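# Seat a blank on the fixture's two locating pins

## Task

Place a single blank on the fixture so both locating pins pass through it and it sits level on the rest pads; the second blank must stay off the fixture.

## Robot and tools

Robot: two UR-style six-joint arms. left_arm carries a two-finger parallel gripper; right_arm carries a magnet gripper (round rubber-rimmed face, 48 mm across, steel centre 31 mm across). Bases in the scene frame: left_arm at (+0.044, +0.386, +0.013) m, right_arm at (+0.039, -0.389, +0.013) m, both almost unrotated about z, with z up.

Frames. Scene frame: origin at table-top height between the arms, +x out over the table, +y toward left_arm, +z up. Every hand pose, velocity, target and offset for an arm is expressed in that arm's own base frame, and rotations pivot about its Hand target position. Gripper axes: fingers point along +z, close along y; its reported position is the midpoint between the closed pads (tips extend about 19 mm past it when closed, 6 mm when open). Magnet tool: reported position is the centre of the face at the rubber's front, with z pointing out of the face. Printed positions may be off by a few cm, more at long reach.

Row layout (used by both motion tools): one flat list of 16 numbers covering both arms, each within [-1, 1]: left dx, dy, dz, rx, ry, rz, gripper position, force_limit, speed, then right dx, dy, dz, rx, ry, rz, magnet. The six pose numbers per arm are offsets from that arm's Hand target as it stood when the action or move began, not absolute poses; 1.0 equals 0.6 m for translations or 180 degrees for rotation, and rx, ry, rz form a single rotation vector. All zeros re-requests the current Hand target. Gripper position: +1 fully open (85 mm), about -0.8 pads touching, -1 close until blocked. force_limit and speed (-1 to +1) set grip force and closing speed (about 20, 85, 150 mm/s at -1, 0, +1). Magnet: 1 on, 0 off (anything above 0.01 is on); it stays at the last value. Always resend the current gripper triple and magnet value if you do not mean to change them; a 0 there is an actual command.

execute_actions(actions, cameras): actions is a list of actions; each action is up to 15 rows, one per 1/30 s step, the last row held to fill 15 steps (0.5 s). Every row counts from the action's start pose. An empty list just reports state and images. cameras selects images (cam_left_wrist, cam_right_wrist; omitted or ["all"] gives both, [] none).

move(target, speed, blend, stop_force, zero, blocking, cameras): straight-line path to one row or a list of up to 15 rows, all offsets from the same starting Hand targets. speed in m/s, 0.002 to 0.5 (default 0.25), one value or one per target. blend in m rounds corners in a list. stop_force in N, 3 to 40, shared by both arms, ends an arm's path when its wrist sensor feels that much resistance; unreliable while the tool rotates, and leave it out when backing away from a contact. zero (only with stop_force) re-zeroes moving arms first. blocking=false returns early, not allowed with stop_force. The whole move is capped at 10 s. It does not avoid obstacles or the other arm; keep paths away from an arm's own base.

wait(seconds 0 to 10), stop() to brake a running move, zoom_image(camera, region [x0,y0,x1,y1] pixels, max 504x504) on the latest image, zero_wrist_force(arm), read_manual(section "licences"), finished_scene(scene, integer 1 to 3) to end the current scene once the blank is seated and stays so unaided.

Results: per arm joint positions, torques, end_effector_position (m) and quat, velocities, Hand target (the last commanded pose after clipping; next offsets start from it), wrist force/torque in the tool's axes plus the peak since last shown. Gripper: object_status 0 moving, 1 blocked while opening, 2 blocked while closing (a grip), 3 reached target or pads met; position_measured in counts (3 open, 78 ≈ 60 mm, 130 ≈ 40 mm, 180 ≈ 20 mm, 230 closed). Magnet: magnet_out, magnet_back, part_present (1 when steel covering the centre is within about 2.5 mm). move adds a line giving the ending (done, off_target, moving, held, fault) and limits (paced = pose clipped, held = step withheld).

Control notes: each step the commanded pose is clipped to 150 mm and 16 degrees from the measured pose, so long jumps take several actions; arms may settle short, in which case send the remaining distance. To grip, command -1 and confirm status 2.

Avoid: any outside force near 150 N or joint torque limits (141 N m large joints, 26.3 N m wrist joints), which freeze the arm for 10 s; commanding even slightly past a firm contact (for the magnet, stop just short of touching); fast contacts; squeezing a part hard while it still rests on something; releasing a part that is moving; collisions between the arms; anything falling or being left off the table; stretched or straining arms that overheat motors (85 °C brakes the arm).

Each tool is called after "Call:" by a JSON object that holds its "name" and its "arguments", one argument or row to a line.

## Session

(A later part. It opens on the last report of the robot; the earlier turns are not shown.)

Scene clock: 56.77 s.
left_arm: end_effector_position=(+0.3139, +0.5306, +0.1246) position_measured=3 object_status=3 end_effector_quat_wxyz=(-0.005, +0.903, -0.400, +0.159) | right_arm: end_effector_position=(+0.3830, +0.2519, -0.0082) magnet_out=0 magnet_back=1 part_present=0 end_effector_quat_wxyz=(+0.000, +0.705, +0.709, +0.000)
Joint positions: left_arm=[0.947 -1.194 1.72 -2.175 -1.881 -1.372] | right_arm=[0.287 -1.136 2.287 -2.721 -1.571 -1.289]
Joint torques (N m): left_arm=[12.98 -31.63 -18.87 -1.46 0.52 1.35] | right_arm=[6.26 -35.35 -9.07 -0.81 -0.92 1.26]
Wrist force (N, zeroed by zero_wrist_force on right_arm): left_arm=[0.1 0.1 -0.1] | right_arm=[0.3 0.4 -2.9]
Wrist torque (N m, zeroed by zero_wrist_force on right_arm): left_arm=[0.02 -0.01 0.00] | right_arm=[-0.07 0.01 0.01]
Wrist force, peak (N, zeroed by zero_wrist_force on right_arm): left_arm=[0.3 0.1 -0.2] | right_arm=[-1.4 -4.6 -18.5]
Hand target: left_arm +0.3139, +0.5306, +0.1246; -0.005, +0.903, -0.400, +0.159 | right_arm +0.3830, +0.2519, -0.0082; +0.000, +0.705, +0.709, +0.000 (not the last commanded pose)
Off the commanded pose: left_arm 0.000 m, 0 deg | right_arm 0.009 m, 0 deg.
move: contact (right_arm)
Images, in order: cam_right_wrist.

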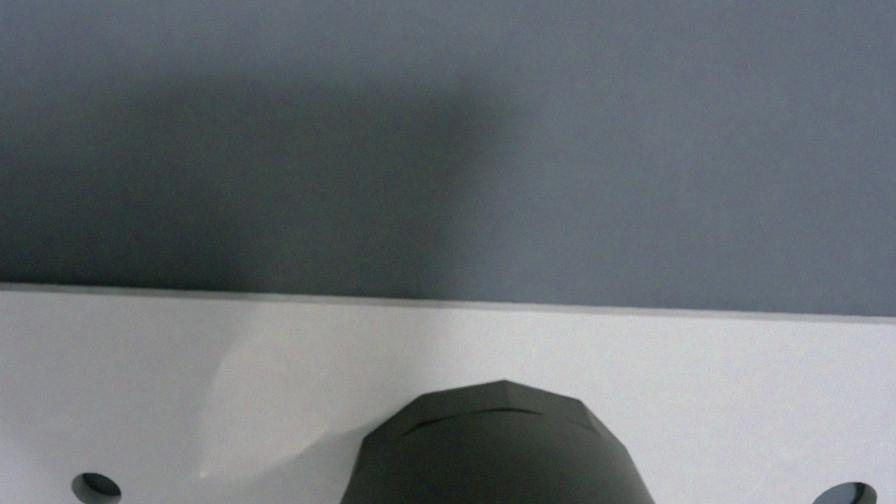

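Call:
{"name": "move", "arguments": {
  "target": [0,0,0,0,0,0,1,1,1, 0,0,0.00667,0.00157,-0.00533,0,0],
  "speed": 0.02,
  "cameras": []
}}

Call:
{"name": "zero_wrist_force", "arguments": {
  "arm": "right_arm"
}}

Call:
{"name": "move", "arguments": {
  "target": [0,0,0,0,0,0,1,1,1, 0,0,-0.01667,0,0,0,0],
  "speed": 0.003,
  "stop_force": 4,
  "cameras": []
}}

Scene clock: 59.33 s.
left_arm: end_effector_position=(+0.3139, +0.5306, +0.1246) position_measured=3 object_status=3 end_effector_quat_wxyz=(-0.005, +0.903, -0.400, +0.159) | right_arm: end_effector_position=(+0.3830, +0.2519, -0.0042) magnet_out=0 magnet_back=1 part_present=0 end_effector_quat_wxyz=(+0.004, +0.705, +0.709, +0.007)
Joint positions: left_arm=[0.947 -1.194 1.72 -2.175 -1.881 -1.372] | right_arm=[0.287 -1.147 2.295 -2.736 -1.571 -1.289]
Joint torques (N m): left_arm=[12.3 -32 -19 -1.64 0.38 1.31] | right_arm=[6.35 -37.11 -2.76 -4.57 -1.41 1.52]
Wrist force (N, zeroed by zero_wrist_force on right_arm): left_arm=[0.1 0.0 0.0] | right_arm=[-0.1 0.0 0.2]
Wrist torque (N m, zeroed by zero_wrist_force on right_arm): left_arm=[0.01 -0.01 0.00] | right_arm=[0.01 0.00 0.01]
Wrist force, peak (N, zeroed by zero_wrist_force on right_arm): left_arm=[0.1 0.4 -0.2] | right_arm=[0.1 0.4 -3.1]
Hand target: left_arm +0.3139, +0.5306, +0.1246; -0.005, +0.903, -0.400, +0.159 | right_arm +0.3830, +0.2519, -0.0042; +0.004, +0.705, +0.709, +0.007
Off the commanded pose: left_arm 0.000 m, 0 deg | right_arm 0.000 m, 0 deg.
move: done

Wrist force sensor zeroed.

Scene clock: 61.57 s.
left_arm: end_effector_position=(+0.3139, +0.5306, +0.1246) position_measured=3 object_status=3 end_effector_quat_wxyz=(-0.005, +0.903, -0.400, +0.159) | right_arm: end_effector_position=(+0.3830, +0.2519, -0.0079) magnet_out=0 magnet_back=1 part_present=0 end_effector_quat_wxyz=(+0.004, +0.705, +0.709, +0.007)
Joint positions: left_arm=[0.947 -1.194 1.72 -2.175 -1.881 -1.372] | right_arm=[0.287 -1.136 2.296 -2.748 -1.571 -1.289]
Joint torques (N m): left_arm=[12.05 -32.17 -19.51 -1.56 0.25 1.38] | right_arm=[5.5 -34.25 -3.88 -0.53 -1.29 0.97]
Wrist force (N, zeroed by zero_wrist_force on right_arm): left_arm=[0.0 0.1 -0.2] | right_arm=[0.7 0.7 -4.3]
Wrist torque (N m, zeroed by zero_wrist_force on right_arm): left_arm=[0.02 0.00 0.00] | right_arm=[0.06 -0.05 0.00]
Wrist force, peak (N, zeroed by zero_wrist_force on right_arm): left_arm=[0.0 0.1 -0.5] | right_arm=[-0.7 -2.9 -11.3]
Hand target: left_arm +0.3139, +0.5306, +0.1246; -0.005, +0.903, -0.400, +0.159 | right_arm +0.3830, +0.2519, -0.0079; +0.004, +0.705, +0.709, +0.007 (not the last commanded pose)
Off the commanded pose: left_arm 0.000 m, 0 deg | right_arm 0.006 m, 0 deg.
move: contact (right_arm)

Call:
{"name": "move", "arguments": {
  "target": [0,0,0,0,0,0,1,1,1, 0,0,0.00667,-0.00119,0.00168,0,0],
  "speed": 0.02,
  "cameras": []
}}

Call:
{"name": "zero_wrist_force", "arguments": {
  "arm": "right_arm"
}}

Call:
{"name": "move", "arguments": {
  "target": [0,0,0,0,0,0,1,1,1, 0,0,-0.01667,0,0,0,0],
  "speed": 0.003,
  "stop_force": 4,
  "cameras": []
}}

Scene clock: 62.87 s.
left_arm: end_effector_position=(+0.3139, +0.5306, +0.1246) position_measured=3 object_status=3 end_effector_quat_wxyz=(-0.005, +0.903, -0.400, +0.159) | right_arm: end_effector_position=(+0.3830, +0.2519, -0.0039) magnet_out=0 magnet_back=1 part_present=0 end_effector_quat_wxyz=(+0.004, +0.705, +0.709, +0.004)
Joint positions: left_arm=[0.947 -1.194 1.72 -2.175 -1.881 -1.372] | right_arm=[0.288 -1.148 2.292 -2.726 -1.573 -1.288]
Joint torques (N m): left_arm=[12.45 -33.01 -18.78 -1.66 0.24 1.35] | right_arm=[8.12 -38.03 -22.43 -0.8 -1.54 1.58]
Wrist force (N, zeroed by zero_wrist_force on right_arm): left_arm=[0.0 0.1 -0.3] | right_arm=[0.0 -0.1 -0.1]
Wrist torque (N m, zeroed by zero_wrist_force on right_arm): left_arm=[0.01 0.00 0.00] | right_arm=[-0.02 0.00 0.00]
Wrist force, peak (N, zeroed by zero_wrist_force on right_arm): left_arm=[0.1 0.2 -0.4] | right_arm=[0.6 0.8 -4.4]
Hand target: left_arm +0.3139, +0.5306, +0.1246; -0.005, +0.903, -0.400, +0.159 | right_arm +0.3830, +0.2519, -0.0039; +0.004, +0.705, +0.709, +0.004
Off the commanded pose: left_arm 0.000 m, 0 deg | right_arm 0.000 m, 0 deg.
move: done

Wrist force sensor zeroed.

Scene clock: 65.27 s.
left_arm: end_effector_position=(+0.3139, +0.5306, +0.1246) position_measured=3 object_status=3 end_effector_quat_wxyz=(-0.005, +0.903, -0.400, +0.159) | right_arm: end_effector_position=(+0.3830, +0.2519, -0.0080) magnet_out=0 magnet_back=1 part_present=0 end_effector_quat_wxyz=(+0.004, +0.705, +0.709, +0.004)
Joint positions: left_arm=[0.947 -1.194 1.72 -2.175 -1.881 -1.372] | right_arm=[0.288 -1.136 2.293 -2.738 -1.574 -1.288]
Joint torques (N m): left_arm=[11.16 -33.04 -19.83 -1.32 0.5 1.26] | right_arm=[6.7 -35 -6.62 -0.48 -1.35 1.81]
Wrist force (N, zeroed by zero_wrist_force on right_arm): left_arm=[0.1 0.0 -0.1] | right_arm=[0.6 1.2 -4.9]
Wrist torque (N m, zeroed by zero_wrist_force on right_arm): left_arm=[0.00 -0.02 0.00] | right_arm=[0.10 -0.03 0.00]
Wrist force, peak (N, zeroed by zero_wrist_force on right_arm): left_arm=[0.1 0.3 -0.2] | right_arm=[-1.2 -3.0 -12.5]
Hand target: left_arm +0.3139, +0.5306, +0.1246; -0.005, +0.903, -0.400, +0.159 | right_arm +0.3830, +0.2519, -0.0080; +0.004, +0.705, +0.709, +0.004 (not the last commanded pose)
Off the commanded pose: left_arm 0.000 m, 0 deg | right_arm 0.006 m, 0 deg.
move: contact (right_arm)

Call:
{"name": "move", "arguments": {
  "target": [0,0,0,0,0,0,1,1,1, 0,0,0.00667,-0.00047,0.0016,0,0],
  "speed": 0.02,
  "cameras": []
}}

Call:
{"name": "zero_wrist_force", "arguments": {
  "arm": "right_arm"
}}

Call:
{"name": "move", "arguments": {
  "target": [0,0,0,0,0,0,1,1,1, 0,0,-0.01667,0,0,0,0],
  "speed": 0.003,
  "stop_force": 6,
  "cameras": ["cam_right_wrist"]
}}

Scene clock: 66.40 s.
left_arm: end_effector_position=(+0.3139, +0.5306, +0.1246) position_measured=3 object_status=3 end_effector_quat_wxyz=(-0.005, +0.903, -0.400, +0.159) | right_arm: end_effector_position=(+0.3830, +0.2519, -0.0041) magnet_out=0 magnet_back=1 part_present=0 end_effector_quat_wxyz=(+0.003, +0.705, +0.709, +0.002)
Joint positions: left_arm=[0.947 -1.194 1.72 -2.175 -1.881 -1.372] | right_arm=[0.288 -1.148 2.289 -2.718 -1.574 -1.288]
Joint torques (N m): left_arm=[12.81 -32.49 -19.38 -1.77 0.34 1.29] | right_arm=[5.92 -37.22 -21.9 -1.01 -0.64 1.3]
Wrist force (N, zeroed by zero_wrist_force on right_arm): left_arm=[0.2 0.0 -0.2] | right_arm=[0.2 -0.1 0.1]
Wrist torque (N m, zeroed by zero_wrist_force on right_arm): left_arm=[0.00 -0.03 0.00] | right_arm=[0.00 -0.02 0.00]
Wrist force, peak (N, zeroed by zero_wrist_force on right_arm): left_arm=[0.1 0.2 -0.3] | right_arm=[0.3 0.9 -5.1]
Hand target: left_arm +0.3139, +0.5306, +0.1246; -0.005, +0.903, -0.400, +0.159 | right_arm +0.3830, +0.2519, -0.0040; +0.003, +0.705, +0.709, +0.002
Off the commanded pose: left_arm 0.000 m, 0 deg | right_arm 0.000 m, 0 deg.
move: done

Wrist force sensor zeroed.

Scene clock: 68.80 s.
left_arm: end_effector_position=(+0.3139, +0.5306, +0.1246) position_measured=3 object_status=3 end_effector_quat_wxyz=(-0.005, +0.903, -0.400, +0.159) | right_arm: end_effector_position=(+0.3830, +0.2519, -0.0081) magnet_out=0 magnet_back=1 part_present=0 end_effector_quat_wxyz=(+0.003, +0.705, +0.709, +0.002)
Joint positions: left_arm=[0.947 -1.194 1.72 -2.175 -1.881 -1.372] | right_arm=[0.288 -1.136 2.29 -2.731 -1.574 -1.288]
Joint torques (N m): left_arm=[13.38 -33.53 -21.58 -1.58 0.45 1.5] | right_arm=[0.65 -33.36 -6.16 -0.12 0.79 0.7]
Wrist force (N, zeroed by zero_wrist_force on right_arm): left_arm=[0.1 0.1 -0.3] | right_arm=[0.6 1.6 -7.2]
Wrist torque (N m, zeroed by zero_wrist_force on right_arm): left_arm=[0.02 -0.02 0.00] | right_arm=[0.13 0.02 0.01]
Wrist force, peak (N, zeroed by zero_wrist_force on right_arm): left_arm=[0.3 0.0 -0.4] | right_arm=[-1.7 -4.1 -16.9]
Hand target: left_arm +0.3139, +0.5306, +0.1246; -0.005, +0.903, -0.400, +0.159 | right_arm +0.3830, +0.2519, -0.0081; +0.003, +0.705, +0.709, +0.002 (not the last commanded pose)
Off the commanded pose: left_arm 0.000 m, 0 deg | right_arm 0.006 m, 0 deg.
move: contact (right_arm)
Images, in order: cam_right_wrist.

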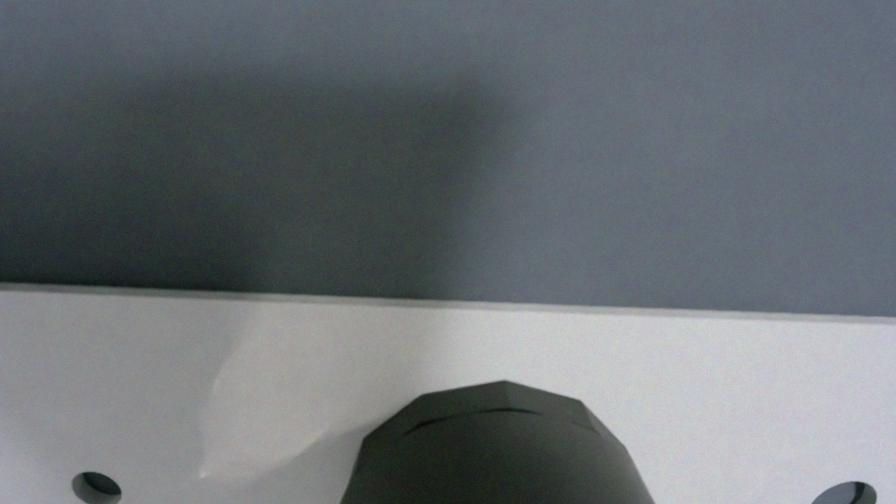

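Call:
{"name": "execute_actions", "arguments": {
  "actions": [
    [[0,0,0,0,0,0,1,1,1,0,0,0,0,0,0,1]]
  ],
  "cameras": ["cam_right_wrist"]
}}

Scene clock: 70.00 s.
left_arm: end_effector_position=(+0.3139, +0.5306, +0.1246) position_measured=3 object_status=3 end_effector_quat_wxyz=(-0.005, +0.903, -0.400, +0.159) | right_arm: end_effector_position=(+0.3830, +0.2519, -0.0081) magnet_out=1 magnet_back=0 part_present=1 end_effector_quat_wxyz=(+0.003, +0.705, +0.709, +0.002)
Joint positions: left_arm=[0.947 -1.194 1.72 -2.175 -1.881 -1.372] | right_arm=[0.288 -1.136 2.29 -2.731 -1.574 -1.288]
Joint torques (N m): left_arm=[11.96 -33.57 -18.94 -1.44 0.67 1.29] | right_arm=[1.34 -33.58 -11.26 -2.72 0.86 0.7]
Wrist force (N, zeroed by zero_wrist_force on right_arm): left_arm=[0.2 -0.1 -0.3] | right_arm=[-0.1 1.0 -3.7]
Wrist torque (N m, zeroed by zero_wrist_force on right_arm): left_arm=[-0.01 -0.03 0.00] | right_arm=[0.18 0.14 0.01]
Wrist force, peak (N, zeroed by zero_wrist_force on right_arm): left_arm=[0.1 0.1 -0.4] | right_arm=[0.5 1.6 -6.9]
Hand target: left_arm +0.3139, +0.5306, +0.1246; -0.005, +0.903, -0.400, +0.159 | right_arm +0.3830, +0.2519, -0.0081; +0.003, +0.705, +0.709, +0.002
Off the commanded pose: left_arm 0.000 m, 0 deg | right_arm 0.000 m, 0 deg.
Images, in order: cam_right_wrist.

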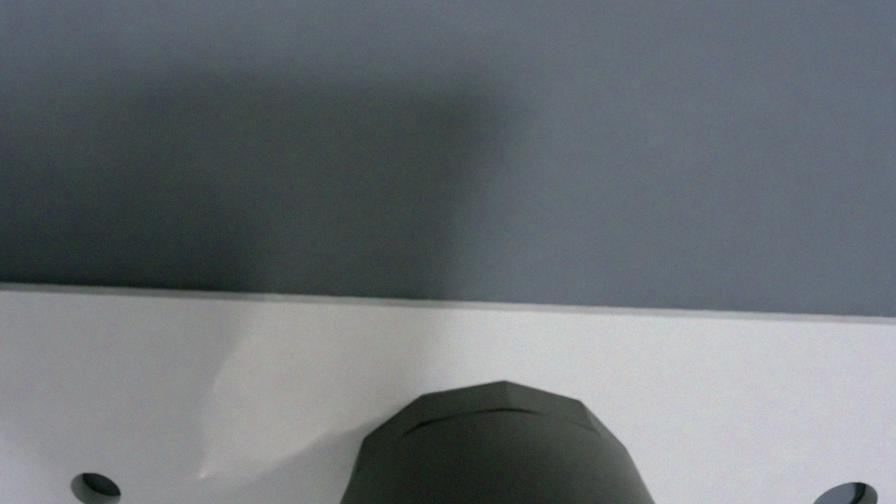

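Call:
{"name": "move", "arguments": {
  "target": [0,0,0,0,0,0,1,1,1, 0,0,0.16667,0,0,0,1],
  "speed": 0.1,
  "cameras": ["cam_right_wrist"]
}}

Scene clock: 71.77 s.
left_arm: end_effector_position=(+0.3139, +0.5306, +0.1246) position_measured=3 object_status=3 end_effector_quat_wxyz=(-0.005, +0.903, -0.400, +0.159) | right_arm: end_effector_position=(+0.3830, +0.2519, +0.0918) magnet_out=1 magnet_back=0 part_present=1 end_effector_quat_wxyz=(+0.003, +0.705, +0.709, +0.002)
Joint positions: left_arm=[0.947 -1.194 1.72 -2.175 -1.881 -1.372] | right_arm=[0.288 -1.392 2.23 -2.415 -1.573 -1.288]
Joint torques (N m): left_arm=[12.53 -32.83 -18.8 -1.57 0.36 1.21] | right_arm=[-8.95 -32.76 -28.34 -1.35 0.4 -1.75]
Wrist force (N, zeroed by zero_wrist_force on right_arm): left_arm=[0.1 0.2 -0.1] | right_arm=[0.1 -0.1 2.6]
Wrist torque (N m, zeroed by zero_wrist_force on right_arm): left_arm=[0.03 -0.02 0.00] | right_arm=[0.00 0.00 -0.01]
Wrist force, peak (N, zeroed by zero_wrist_force on right_arm): left_arm=[0.4 0.1 -0.3] | right_arm=[-0.1 1.1 -3.7]
Hand target: left_arm +0.3139, +0.5306, +0.1246; -0.005, +0.903, -0.400, +0.159 | right_arm +0.3830, +0.2519, +0.0919; +0.003, +0.705, +0.709, +0.002
Off the commanded pose: left_arm 0.000 m, 0 deg | right_arm 0.000 m, 0 deg.
move: done
Images, in order: cam_right_wrist.

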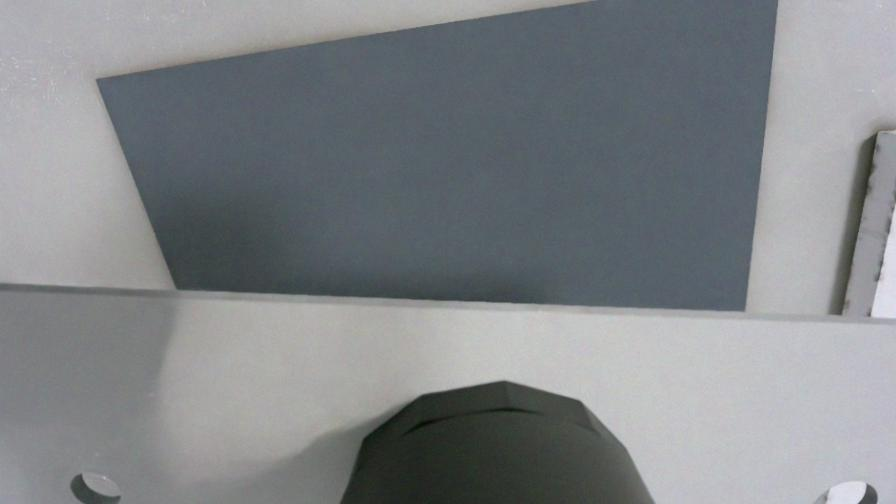

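Call:
{"name": "zoom_image", "arguments": {
  "camera": "cam_right_wrist",
  "region": [55, 454, 135, 504]
}}

Call:
{"name": "zoom_image", "arguments": {
  "camera": "cam_right_wrist",
  "region": [810, 454, 890, 504]
}}

Call:
{"name": "zoom_image", "arguments": {
  "camera": "cam_right_wrist",
  "region": [0, 270, 120, 320]
}}

Call:
{"name": "zoom_image", "arguments": {
  "camera": "cam_right_wrist",
  "region": [776, 290, 896, 340]
}}

Scaled by 6.300 from the camera's 896x504 image, which has a finer 1280x720 frame.

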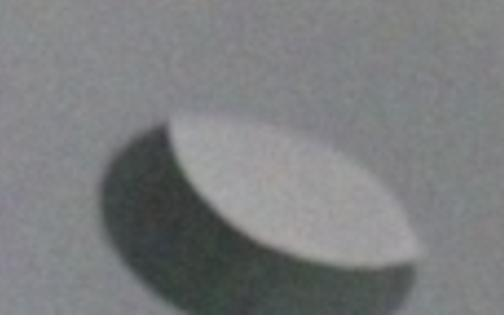

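Scaled by 6.300 from the camera's 896x504 image, which has a finer 1280x720 frame.

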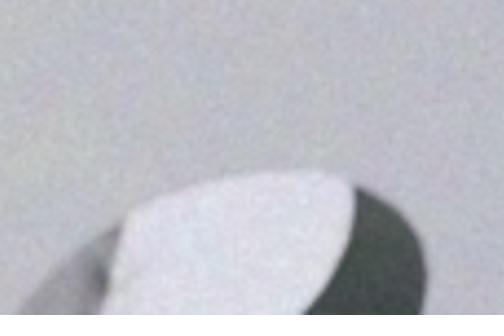

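Scaled by 4.200 from the camera's 896x504 image, which has a finer 1280x720 frame.

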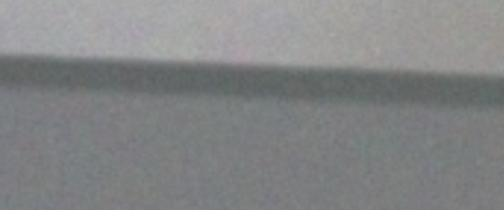

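Scaled by 4.200 from the camera's 896x504 image, which has a finer 1280x720 frame.

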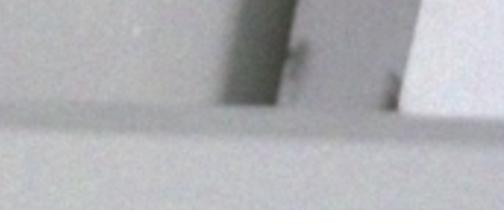

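Call:
{"name": "move", "arguments": {
  "target": [0,0,0,0,0,0,1,1,1, 0.0725,0.38817,0.0635,-0.0020,0.00047,0.55783,1],
  "speed": 0.25,
  "cameras": ["cam_right_wrist"]
}}

Call:
{"name": "zoom_image", "arguments": {
  "camera": "cam_right_wrist",
  "region": [200, 160, 380, 340]
}}

Call:
{"name": "zoom_image", "arguments": {
  "camera": "cam_right_wrist",
  "region": [540, 180, 720, 360]
}}

Scene clock: 77.37 s.
left_arm: end_effector_position=(+0.3139, +0.5306, +0.1246) position_measured=3 object_status=3 end_effector_quat_wxyz=(-0.005, +0.903, -0.400, +0.159) | right_arm: end_effector_position=(+0.4265, +0.4848, +0.1300) magnet_out=1 magnet_back=0 part_present=1 end_effector_quat_wxyz=(+0.002, -0.093, +0.996, +0.001)
Joint positions: left_arm=[0.947 -1.194 1.72 -2.175 -1.881 -1.372] | right_arm=[0.641 -1.081 1.645 -2.139 -1.571 -2.687]
Joint torques (N m): left_arm=[12.36 -31.87 -19.36 -1.38 0.39 1.22] | right_arm=[8.13 -35.27 -31.45 -1.29 1.16 -2.21]
Wrist force (N, zeroed by zero_wrist_force on right_arm): left_arm=[0.1 0.0 -0.1] | right_arm=[0.1 -0.1 2.4]
Wrist torque (N m, zeroed by zero_wrist_force on right_arm): left_arm=[0.00 -0.02 0.00] | right_arm=[-0.03 -0.01 0.03]
Wrist force, peak (N, zeroed by zero_wrist_force on right_arm): left_arm=[0.3 0.0 -0.3] | right_arm=[0.1 0.1 2.8]
Hand target: left_arm +0.3139, +0.5306, +0.1246; -0.005, +0.903, -0.400, +0.159 | right_arm +0.4265, +0.4848, +0.1300; +0.002, -0.093, +0.996, +0.001
Off the commanded pose: left_arm 0.000 m, 0 deg | right_arm 0.000 m, 0 deg.
move: done
Images, in order: cam_right_wrist.

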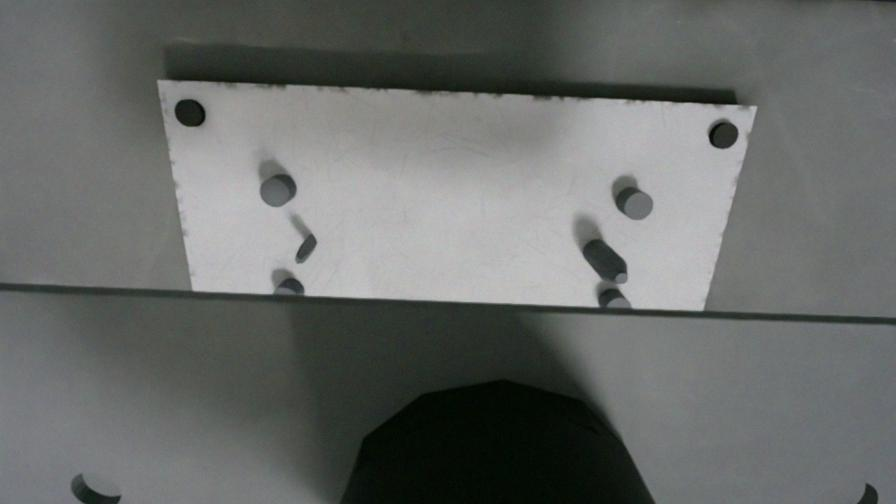

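Scaled by 2.800 from the camera's 896x504 image, which has a finer 1280x720 frame.

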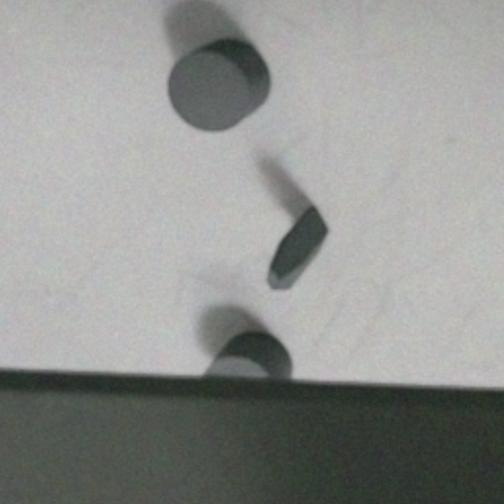

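Scaled by 2.800 from the camera's 896x504 image, which has a finer 1280x720 frame.

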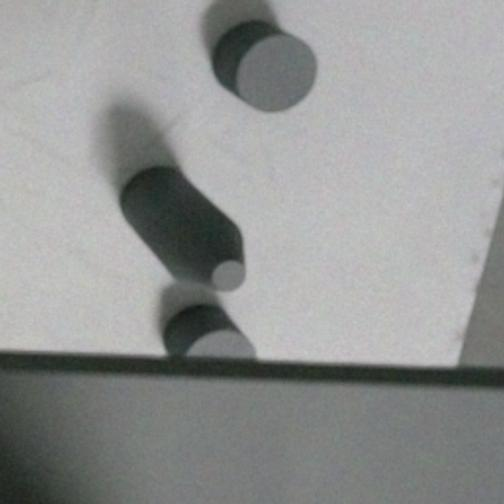

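Call:
{"name": "zoom_image", "arguments": {
  "camera": "cam_right_wrist",
  "region": [280, 210, 340, 270]
}}

Call:
{"name": "zoom_image", "arguments": {
  "camera": "cam_right_wrist",
  "region": [570, 220, 650, 300]
}}

Scaled by 8.400 from the camera's 896x504 image, which has a finer 1280x720 frame.

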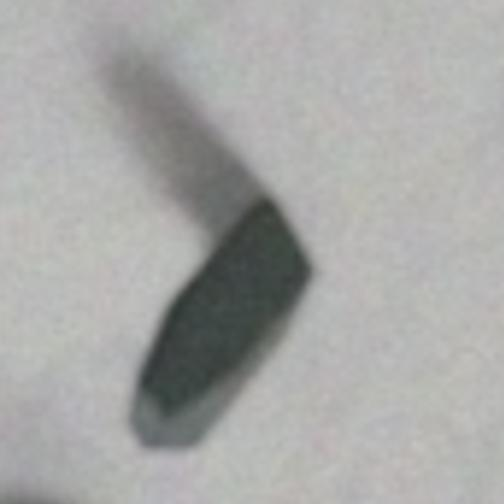

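Scaled by 6.300 from the camera's 896x504 image, which has a finer 1280x720 frame.

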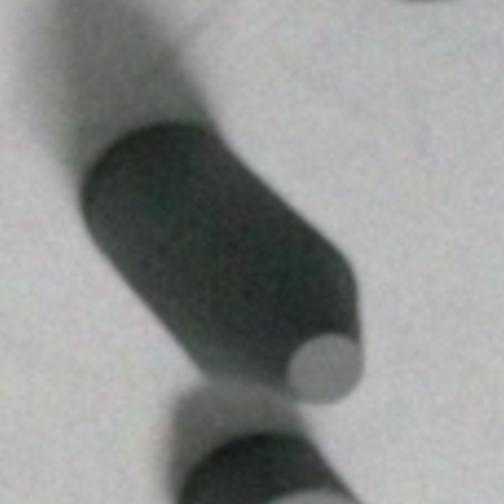

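Call:
{"name": "move", "arguments": {
  "target": [0,0,0,0,0,0,1,1,1, -0.00617,0.03283,-0.125,0,0,0,1],
  "speed": 0.1,
  "cameras": ["cam_right_wrist"]
}}

Call:
{"name": "zoom_image", "arguments": {
  "camera": "cam_right_wrist",
  "region": [100, 100, 500, 340]
}}

Call:
{"name": "zoom_image", "arguments": {
  "camera": "cam_right_wrist",
  "region": [500, 100, 896, 340]
}}

Scene clock: 79.47 s.
left_arm: end_effector_position=(+0.3139, +0.5306, +0.1246) position_measured=3 object_status=3 end_effector_quat_wxyz=(-0.005, +0.903, -0.400, +0.159) | right_arm: end_effector_position=(+0.4228, +0.5045, +0.0551) magnet_out=1 magnet_back=0 part_present=1 end_effector_quat_wxyz=(+0.002, -0.093, +0.996, +0.001)
Joint positions: left_arm=[0.947 -1.194 1.72 -2.175 -1.881 -1.372] | right_arm=[0.669 -0.951 1.661 -2.285 -1.571 -2.659]
Joint torques (N m): left_arm=[12.61 -32.89 -20.32 -1.61 0.35 1.23] | right_arm=[8.8 -37.22 -31.08 -5.02 -0.94 1.8]
Wrist force (N, zeroed by zero_wrist_force on right_arm): left_arm=[-0.2 0.1 -0.3] | right_arm=[-0.1 0.2 2.3]
Wrist torque (N m, zeroed by zero_wrist_force on right_arm): left_arm=[0.02 0.02 0.00] | right_arm=[0.01 -0.01 0.04]
Wrist force, peak (N, zeroed by zero_wrist_force on right_arm): left_arm=[0.1 0.3 -0.3] | right_arm=[-0.3 0.2 3.1]
Hand target: left_arm +0.3139, +0.5306, +0.1246; -0.005, +0.903, -0.400, +0.159 | right_arm +0.4228, +0.5045, +0.0550; +0.002, -0.093, +0.996, +0.001
Off the commanded pose: left_arm 0.000 m, 0 deg | right_arm 0.000 m, 0 deg.
move: done
Images, in order: cam_right_wrist.

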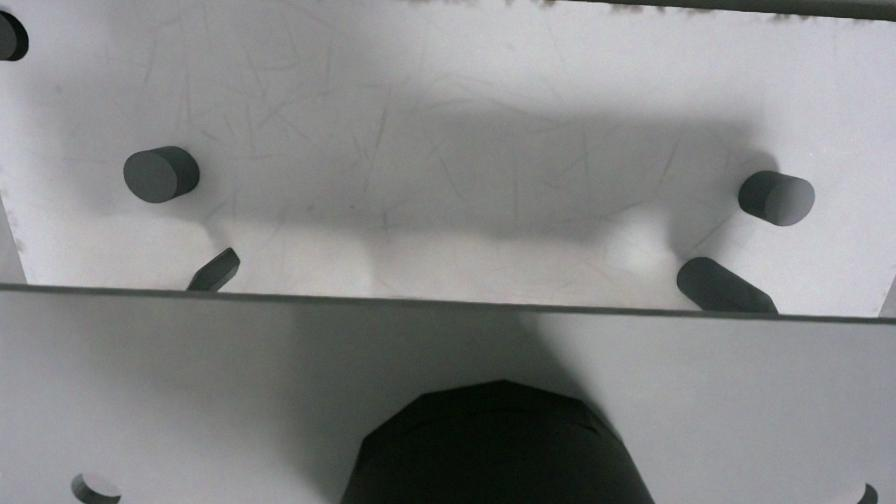

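Scaled by 1.260 from the camera's 896x504 image, which has a finer 1280x720 frame.

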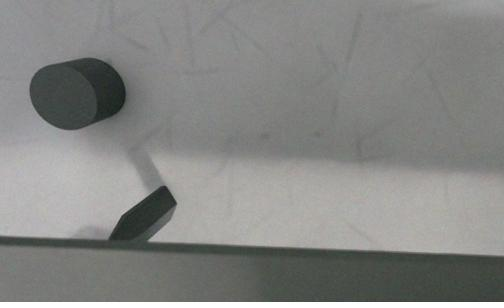

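Scaled by 1.273 from the camera's 896x504 image, which has a finer 1280x720 frame.

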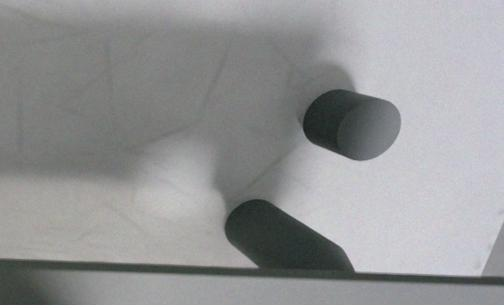

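Call:
{"name": "zero_wrist_force", "arguments": {
  "arm": "right_arm"
}}

Call:
{"name": "move", "arguments": {
  "target": [0,0,0,0,0,0,1,1,1, 0,0,-0.05,0,0,0,1],
  "speed": 0.004,
  "stop_force": 4,
  "cameras": ["cam_right_wrist"]
}}

Wrist force sensor zeroed.

Scene clock: 86.33 s.
left_arm: end_effector_position=(+0.3139, +0.5306, +0.1246) position_measured=3 object_status=3 end_effector_quat_wxyz=(-0.005, +0.903, -0.400, +0.159) | right_arm: end_effector_position=(+0.4228, +0.5045, +0.0327) magnet_out=1 magnet_back=0 part_present=1 end_effector_quat_wxyz=(+0.002, -0.093, +0.996, +0.001)
Joint positions: left_arm=[0.947 -1.194 1.72 -2.175 -1.881 -1.372] | right_arm=[0.669 -0.916 1.672 -2.331 -1.571 -2.659]
Joint torques (N m): left_arm=[11.25 -33.79 -19.23 -1.63 0.23 1.37] | right_arm=[7.71 -51.63 -20.29 -1.46 -1.29 1.72]
Wrist force (N, zeroed by zero_wrist_force on right_arm): left_arm=[-0.1 0.2 -0.2] | right_arm=[-0.1 -0.2 -2.9]
Wrist torque (N m, zeroed by zero_wrist_force on right_arm): left_arm=[0.04 0.02 0.00] | right_arm=[0.05 0.20 0.01]
Wrist force, peak (N, zeroed by zero_wrist_force on right_arm): left_arm=[0.1 0.2 -0.4] | right_arm=[0.5 -0.8 -8.4]
Hand target: left_arm +0.3139, +0.5306, +0.1246; -0.005, +0.903, -0.400, +0.159 | right_arm +0.4228, +0.5045, +0.0327; +0.002, -0.093, +0.996, +0.001 (not the last commanded pose)
Off the commanded pose: left_arm 0.000 m, 0 deg | right_arm 0.008 m, 0 deg.
move: contact (right_arm)
Images, in order: cam_right_wrist.

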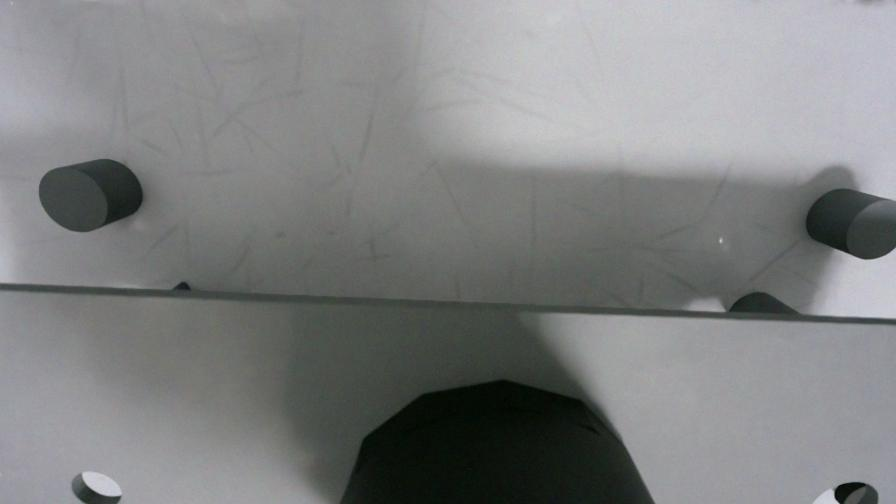

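Call:
{"name": "move", "arguments": {
  "target": [
    [0,0,0,0,0,0,1,1,1, 0,0,0.02,0,0,0,1],
    [0,0,0,0,0,0,1,1,1, 0.0655,0.01238,0.02,0,0,0,1],
    [0,0,0,0,0,0,1,1,1, 0.0655,0.01238,0.0,0,0,0,1]
  ],
  "speed": 0.06,
  "cameras": ["cam_right_wrist"]
}}

Call:
{"name": "zoom_image", "arguments": {
  "camera": "cam_right_wrist",
  "region": [250, 150, 500, 330]
}}

Call:
{"name": "zero_wrist_force", "arguments": {
  "arm": "right_arm"
}}

Call:
{"name": "move", "arguments": {
  "target": [0,0,0,0,0,0,1,1,1, 0,0,-0.03,0,0,0,1],
  "speed": 0.003,
  "stop_force": 4,
  "cameras": ["cam_right_wrist"]
}}

Scene clock: 88.23 s.
left_arm: end_effector_position=(+0.3139, +0.5306, +0.1246) position_measured=3 object_status=3 end_effector_quat_wxyz=(-0.005, +0.903, -0.400, +0.159) | right_arm: end_effector_position=(+0.4621, +0.5119, +0.0329) magnet_out=1 magnet_back=0 part_present=1 end_effector_quat_wxyz=(+0.002, -0.093, +0.996, +0.001)
Joint positions: left_arm=[0.947 -1.194 1.72 -2.175 -1.881 -1.372] | right_arm=[0.642 -0.86 1.564 -2.279 -1.571 -2.687]
Joint torques (N m): left_arm=[12.37 -33.38 -21.25 -1.58 0.51 1.14] | right_arm=[-9.02 -40.62 -29.98 -5.13 1.27 -1.9]
Wrist force (N, zeroed by zero_wrist_force on right_arm): left_arm=[0.1 -0.1 -0.3] | right_arm=[-0.3 0.0 0.3]
Wrist torque (N m, zeroed by zero_wrist_force on right_arm): left_arm=[-0.01 -0.02 0.00] | right_arm=[0.00 0.07 -0.04]
Wrist force, peak (N, zeroed by zero_wrist_force on right_arm): left_arm=[0.1 -0.2 -0.4] | right_arm=[-0.3 -0.4 -3.4]
Hand target: left_arm +0.3139, +0.5306, +0.1246; -0.005, +0.903, -0.400, +0.159 | right_arm +0.4621, +0.5119, +0.0327; +0.002, -0.093, +0.996, +0.001
Off the commanded pose: left_arm 0.000 m, 0 deg | right_arm 0.000 m, 0 deg.
move: done
Images, in order: cam_right_wrist.

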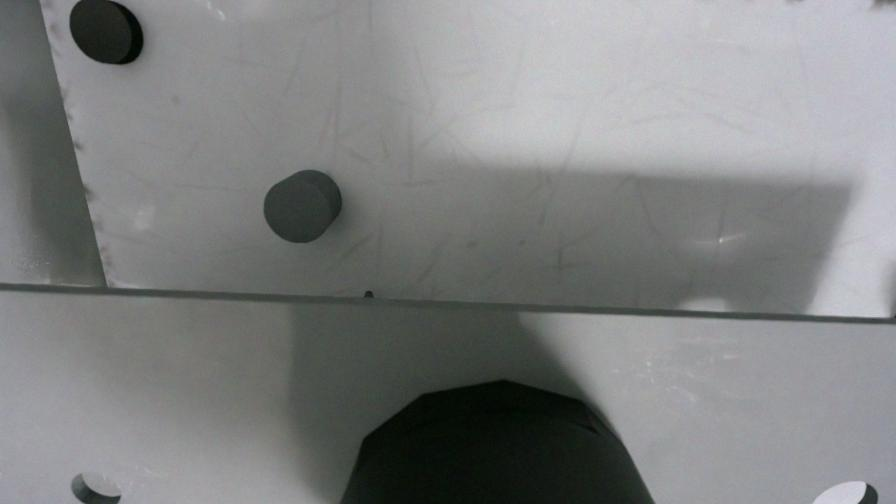

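Scaled by 2.016 from the camera's 896x504 image, which has a finer 1280x720 frame.

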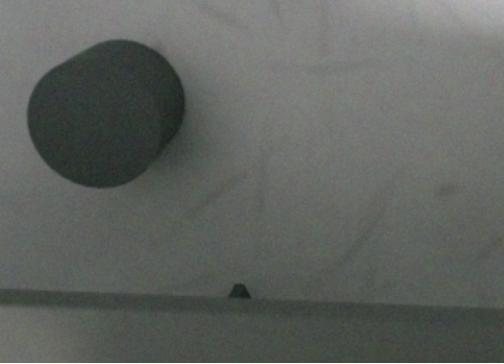

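Wrist force sensor zeroed.

Scene clock: 91.67 s.
left_arm: end_effector_position=(+0.3139, +0.5306, +0.1246) position_measured=3 object_status=3 end_effector_quat_wxyz=(-0.005, +0.903, -0.400, +0.159) | right_arm: end_effector_position=(+0.4621, +0.5119, +0.0243) magnet_out=1 magnet_back=0 part_present=1 end_effector_quat_wxyz=(+0.002, -0.093, +0.996, +0.001)
Joint positions: left_arm=[0.947 -1.194 1.72 -2.175 -1.881 -1.372] | right_arm=[0.642 -0.847 1.567 -2.295 -1.571 -2.687]
Joint torques (N m): left_arm=[11.57 -33.78 -21.58 -1.71 0.48 1.4] | right_arm=[-9.2 -52.52 -11.27 -0.19 0.92 -2.03]
Wrist force (N, zeroed by zero_wrist_force on right_arm): left_arm=[0.0 0.0 -0.3] | right_arm=[-0.9 0.2 -6.6]
Wrist torque (N m, zeroed by zero_wrist_force on right_arm): left_arm=[0.00 0.00 0.00] | right_arm=[0.11 -0.17 -0.01]
Wrist force, peak (N, zeroed by zero_wrist_force on right_arm): left_arm=[0.2 0.2 -0.3] | right_arm=[0.1 -0.4 -8.2]
Hand target: left_arm +0.3139, +0.5306, +0.1246; -0.005, +0.903, -0.400, +0.159 | right_arm +0.4622, +0.5120, +0.0244; +0.002, -0.093, +0.996, +0.001 (not the last commanded pose)
Off the commanded pose: left_arm 0.000 m, 0 deg | right_arm 0.010 m, 0 deg.
move: contact (right_arm)
Images, in order: cam_right_wrist.

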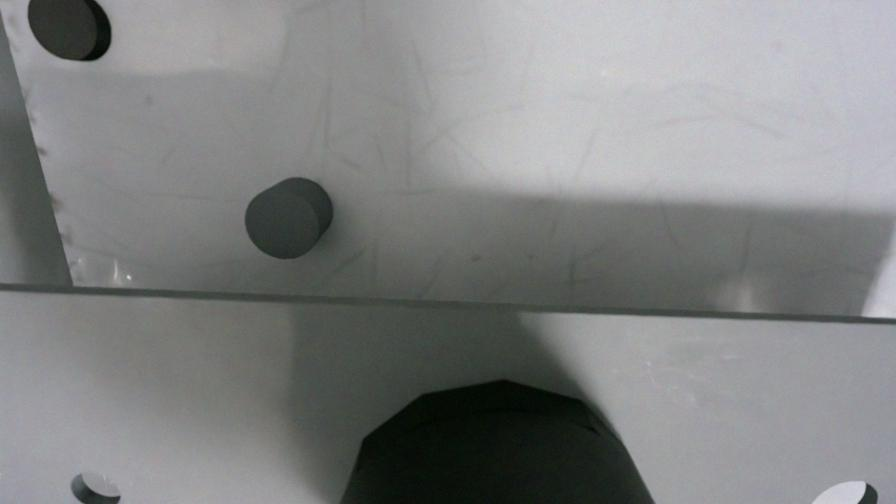

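Call:
{"name": "move", "arguments": {
  "target": [
    [0,0,0,0,0,0,1,1,1, 0,0,0.0427,0,0,0,1],
    [0,0,0,0,0,0,1,1,1, 0.006,0.0705,0.0427,0,0,0,1]
  ],
  "speed": 0.1,
  "cameras": ["cam_right_wrist"]
}}

Call:
{"name": "zoom_image", "arguments": {
  "camera": "cam_right_wrist",
  "region": [398, 42, 498, 142]
}}

Scene clock: 94.70 s.
left_arm: end_effector_position=(+0.3139, +0.5306, +0.1246) position_measured=3 object_status=3 end_effector_quat_wxyz=(-0.005, +0.903, -0.400, +0.159) | right_arm: end_effector_position=(+0.4657, +0.5542, +0.0500) magnet_out=1 magnet_back=0 part_present=1 end_effector_quat_wxyz=(+0.002, -0.093, +0.996, +0.001)
Joint positions: left_arm=[0.947 -1.194 1.72 -2.175 -1.881 -1.372] | right_arm=[0.687 -0.82 1.432 -2.187 -1.571 -2.642]
Joint torques (N m): left_arm=[12.97 -32.59 -20.53 -1.54 0.38 1.19] | right_arm=[8.09 -43.01 -31.86 -1.41 -1.53 1.7]
Wrist force (N, zeroed by zero_wrist_force on right_arm): left_arm=[0.1 0.0 -0.2] | right_arm=[-0.2 -0.1 0.1]
Wrist torque (N m, zeroed by zero_wrist_force on right_arm): left_arm=[0.00 -0.02 0.00] | right_arm=[-0.03 0.01 0.06]
Wrist force, peak (N, zeroed by zero_wrist_force on right_arm): left_arm=[0.2 0.0 -0.4] | right_arm=[-0.8 0.2 -7.1]
Hand target: left_arm +0.3139, +0.5306, +0.1246; -0.005, +0.903, -0.400, +0.159 | right_arm +0.4658, +0.5543, +0.0500; +0.002, -0.093, +0.996, +0.001
Off the commanded pose: left_arm 0.000 m, 0 deg | right_arm 0.000 m, 0 deg.
move: done
Images, in order: cam_right_wrist.

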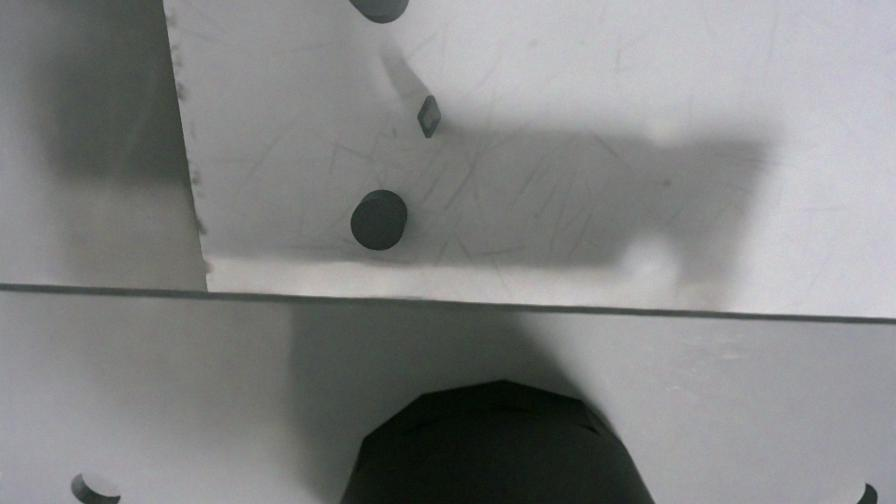

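Scaled by 5.040 from the camera's 896x504 image, which has a finer 1280x720 frame.

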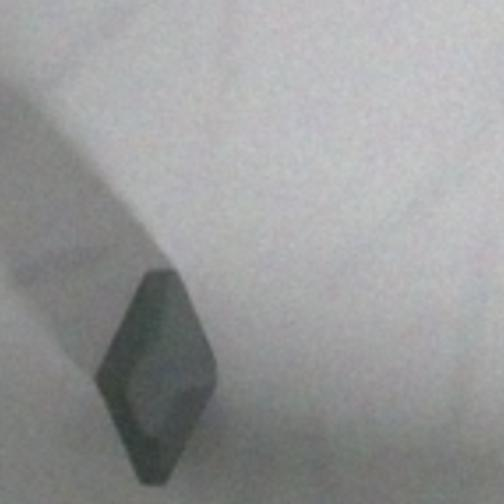

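Call:
{"name": "move", "arguments": {
  "target": [0,0,0,0,0,0,1,1,1, -0.20333,-0.04,0,0,0,0,1],
  "speed": 0.15,
  "cameras": ["cam_right_wrist"]
}}

Call:
{"name": "zoom_image", "arguments": {
  "camera": "cam_right_wrist",
  "region": [388, 52, 488, 152]
}}

Scene clock: 96.83 s.
left_arm: end_effector_position=(+0.3139, +0.5306, +0.1246) position_measured=3 object_status=3 end_effector_quat_wxyz=(-0.005, +0.903, -0.400, +0.159) | right_arm: end_effector_position=(+0.3439, +0.5303, +0.0500) magnet_out=1 magnet_back=0 part_present=1 end_effector_quat_wxyz=(+0.002, -0.093, +0.996, +0.001)
Joint positions: left_arm=[0.947 -1.194 1.72 -2.175 -1.881 -1.372] | right_arm=[0.783 -0.99 1.75 -2.334 -1.572 -2.546]
Joint torques (N m): left_arm=[11.86 -34.15 -20.63 -1.59 0.46 1.15] | right_arm=[9.48 -50.7 -11.52 -5.25 -1.47 1.62]
Wrist force (N, zeroed by zero_wrist_force on right_arm): left_arm=[0.2 0.2 -0.3] | right_arm=[0.5 -0.5 0.0]
Wrist torque (N m, zeroed by zero_wrist_force on right_arm): left_arm=[0.04 -0.03 0.00] | right_arm=[-0.04 -0.06 0.03]
Wrist force, peak (N, zeroed by zero_wrist_force on right_arm): left_arm=[0.2 0.0 -0.3] | right_arm=[1.6 -0.5 0.1]
Hand target: left_arm +0.3139, +0.5306, +0.1246; -0.005, +0.903, -0.400, +0.159 | right_arm +0.3438, +0.5303, +0.0500; +0.002, -0.093, +0.996, +0.001
Off the commanded pose: left_arm 0.000 m, 0 deg | right_arm 0.000 m, 0 deg.
move: done
Images, in order: cam_right_wrist.

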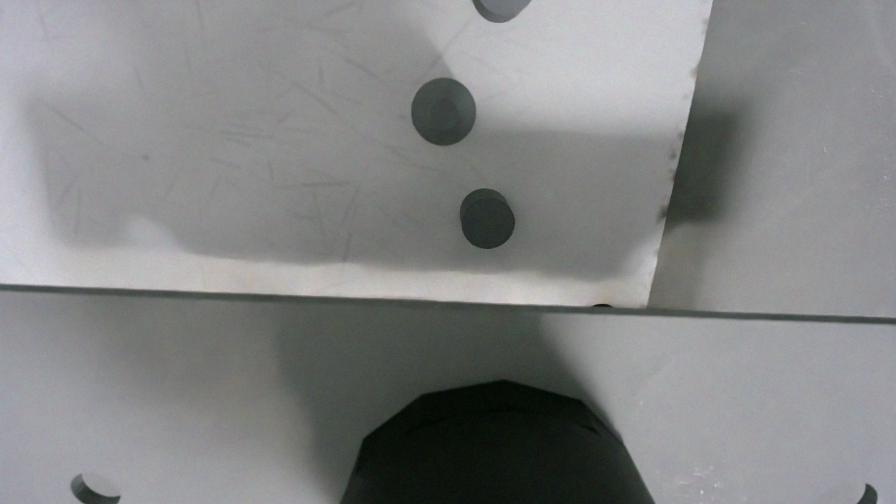

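Scaled by 5.040 from the camera's 896x504 image, which has a finer 1280x720 frame.

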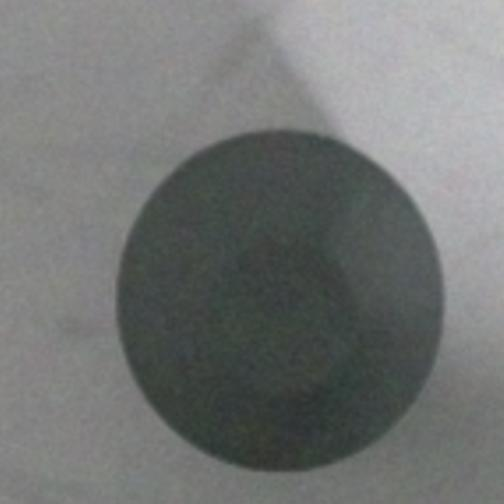

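Call:
{"name": "move", "arguments": {
  "target": [0,0,0,0,0,0,1,1,1, 0.13767,-0.07433,0.0,0,0,0.00472,1],
  "speed": 0.15,
  "cameras": ["cam_right_wrist"]
}}

Call:
{"name": "zero_wrist_force", "arguments": {
  "arm": "right_arm"
}}

Call:
{"name": "move", "arguments": {
  "target": [0,0,0,0,0,0,1,1,1, 0,0,-0.0367,0,0,0,1],
  "speed": 0.005,
  "stop_force": 4,
  "cameras": ["cam_right_wrist"]
}}

Scene clock: 99.17 s.
left_arm: end_effector_position=(+0.3139, +0.5306, +0.1246) position_measured=3 object_status=3 end_effector_quat_wxyz=(-0.005, +0.903, -0.400, +0.159) | right_arm: end_effector_position=(+0.4262, +0.4857, +0.0500) magnet_out=1 magnet_back=0 part_present=1 end_effector_quat_wxyz=(+0.002, -0.101, +0.995, +0.001)
Joint positions: left_arm=[0.947 -1.194 1.72 -2.175 -1.881 -1.372] | right_arm=[0.643 -0.965 1.704 -2.314 -1.571 -2.701]
Joint torques (N m): left_arm=[12.82 -33.47 -21.21 -1.52 0.64 1.41] | right_arm=[-8.25 -36.17 -28.98 -1.27 1.21 -1.93]
Wrist force (N, zeroed by zero_wrist_force on right_arm): left_arm=[-0.1 -0.1 -0.1] | right_arm=[-0.2 -0.2 -0.4]
Wrist torque (N m, zeroed by zero_wrist_force on right_arm): left_arm=[-0.01 0.02 0.00] | right_arm=[0.00 -0.01 0.02]
Wrist force, peak (N, zeroed by zero_wrist_force on right_arm): left_arm=[0.1 0.3 -0.4] | right_arm=[1.7 0.6 0.0]
Hand target: left_arm +0.3139, +0.5306, +0.1246; -0.005, +0.903, -0.400, +0.159 | right_arm +0.4264, +0.4857, +0.0500; +0.002, -0.101, +0.995, +0.001
Off the commanded pose: left_arm 0.000 m, 0 deg | right_arm 0.000 m, 0 deg.
move: done
Images, in order: cam_right_wrist.

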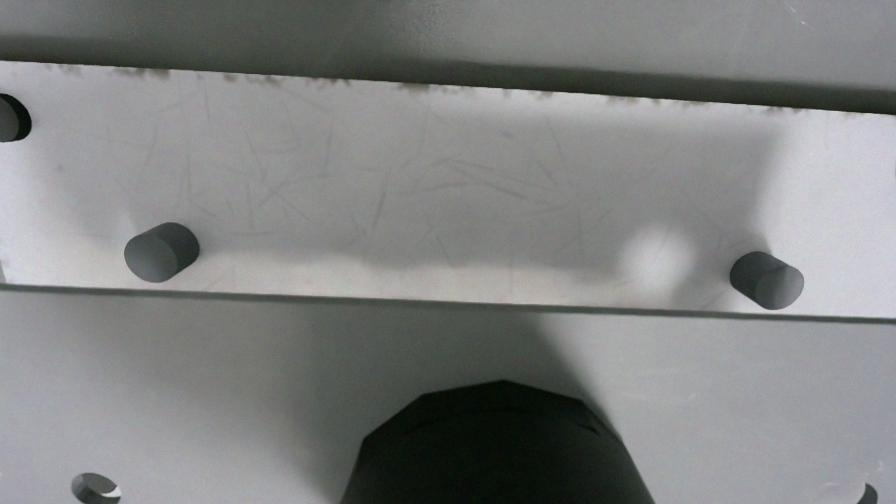

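Wrist force sensor zeroed.

Scene clock: 104.40 s.
left_arm: end_effector_position=(+0.3139, +0.5306, +0.1246) position_measured=3 object_status=3 end_effector_quat_wxyz=(-0.005, +0.903, -0.400, +0.159) | right_arm: end_effector_position=(+0.4264, +0.4857, +0.0280) magnet_out=1 magnet_back=0 part_present=1 end_effector_quat_wxyz=(+0.002, -0.101, +0.995, +0.001)
Joint positions: left_arm=[0.947 -1.194 1.72 -2.175 -1.881 -1.372] | right_arm=[0.643 -0.929 1.714 -2.36 -1.571 -2.701]
Joint torques (N m): left_arm=[11.14 -33.12 -20.12 -1.58 0.6 1.38] | right_arm=[-8.5 -36.65 -11.98 -4.87 1.21 -2.06]
Wrist force (N, zeroed by zero_wrist_force on right_arm): left_arm=[0.0 0.0 -0.1] | right_arm=[0.7 -0.1 0.4]
Wrist torque (N m, zeroed by zero_wrist_force on right_arm): left_arm=[0.00 -0.01 0.00] | right_arm=[-0.01 -0.07 0.00]
Wrist force, peak (N, zeroed by zero_wrist_force on right_arm): left_arm=[0.1 0.3 -0.3] | right_arm=[0.7 0.0 0.6]
Hand target: left_arm +0.3139, +0.5306, +0.1246; -0.005, +0.903, -0.400, +0.159 | right_arm +0.4264, +0.4857, +0.0280; +0.002, -0.101, +0.995, +0.001
Off the commanded pose: left_arm 0.000 m, 0 deg | right_arm 0.000 m, 0 deg.
move: done
Images, in order: cam_right_wrist.

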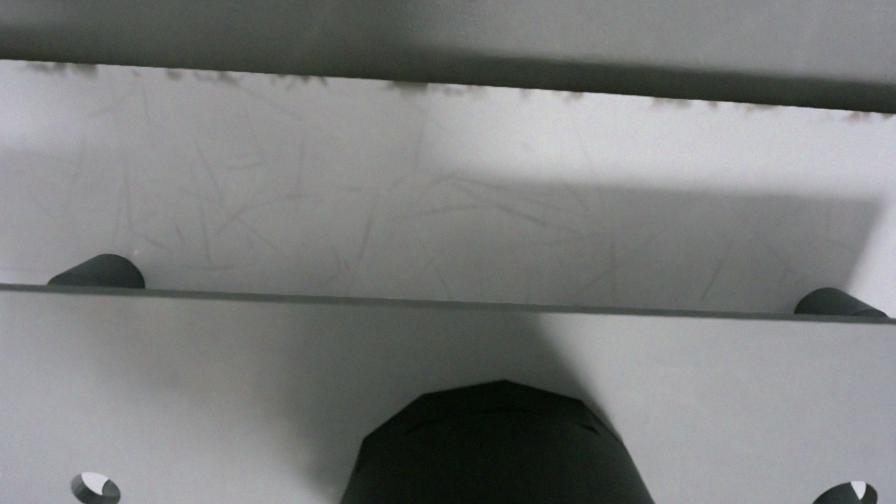

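Call:
{"name": "zoom_image", "arguments": {
  "camera": "cam_right_wrist",
  "region": [796, 454, 896, 504]
}}

Call:
{"name": "zoom_image", "arguments": {
  "camera": "cam_right_wrist",
  "region": [45, 454, 145, 504]
}}

Scaled by 5.040 from the camera's 896x504 image, which has a finer 1280x720 frame.

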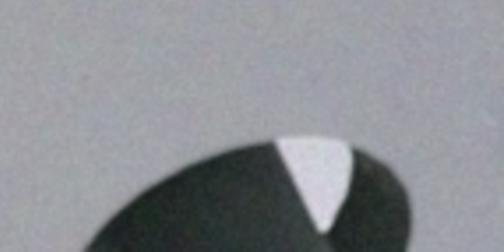

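Scaled by 5.040 from the camera's 896x504 image, which has a finer 1280x720 frame.

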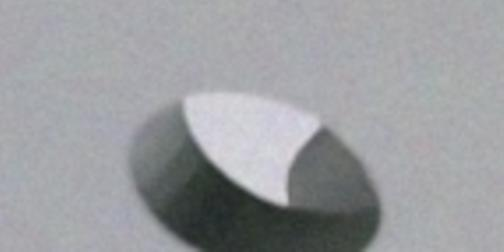

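Call:
{"name": "move", "arguments": {
  "target": [0,0,0,0,0,0,1,1,1, 0,0,-0.0333,0,0,0,1],
  "speed": 0.004,
  "stop_force": 4,
  "cameras": ["cam_right_wrist"]
}}

Scene clock: 109.73 s.
left_arm: end_effector_position=(+0.3139, +0.5306, +0.1246) position_measured=3 object_status=3 end_effector_quat_wxyz=(-0.005, +0.903, -0.400, +0.159) | right_arm: end_effector_position=(+0.4264, +0.4856, +0.0122) magnet_out=1 magnet_back=0 part_present=1 end_effector_quat_wxyz=(+0.002, -0.101, +0.995, +0.001)
Joint positions: left_arm=[0.947 -1.194 1.72 -2.175 -1.881 -1.372] | right_arm=[0.643 -0.902 1.719 -2.392 -1.571 -2.701]
Joint torques (N m): left_arm=[12.98 -33.59 -22.52 -1.5 0.46 1.06] | right_arm=[9.74 -52.45 -18.01 -1.3 0.55 -1.99]
Wrist force (N, zeroed by zero_wrist_force on right_arm): left_arm=[0.0 0.0 -0.2] | right_arm=[-3.3 -4.3 -0.1]
Wrist torque (N m, zeroed by zero_wrist_force on right_arm): left_arm=[0.01 0.00 0.00] | right_arm=[0.04 0.15 0.60]
Wrist force, peak (N, zeroed by zero_wrist_force on right_arm): left_arm=[0.1 0.1 -0.4] | right_arm=[0.1 -7.8 -7.5]
Hand target: left_arm +0.3139, +0.5306, +0.1246; -0.005, +0.903, -0.400, +0.159 | right_arm +0.4264, +0.4856, +0.0122; +0.002, -0.101, +0.995, +0.001 (not the last commanded pose)
Off the commanded pose: left_arm 0.000 m, 0 deg | right_arm 0.004 m, 0 deg.
move: contact (right_arm)
Images, in order: cam_right_wrist.

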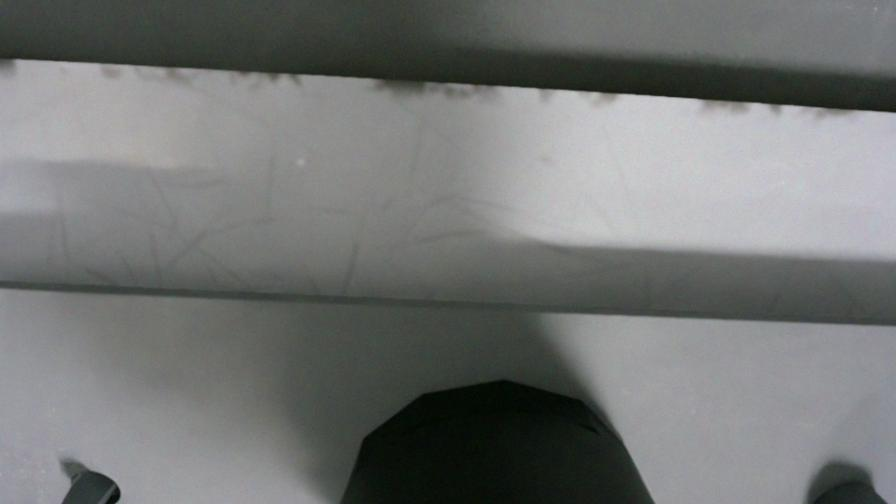

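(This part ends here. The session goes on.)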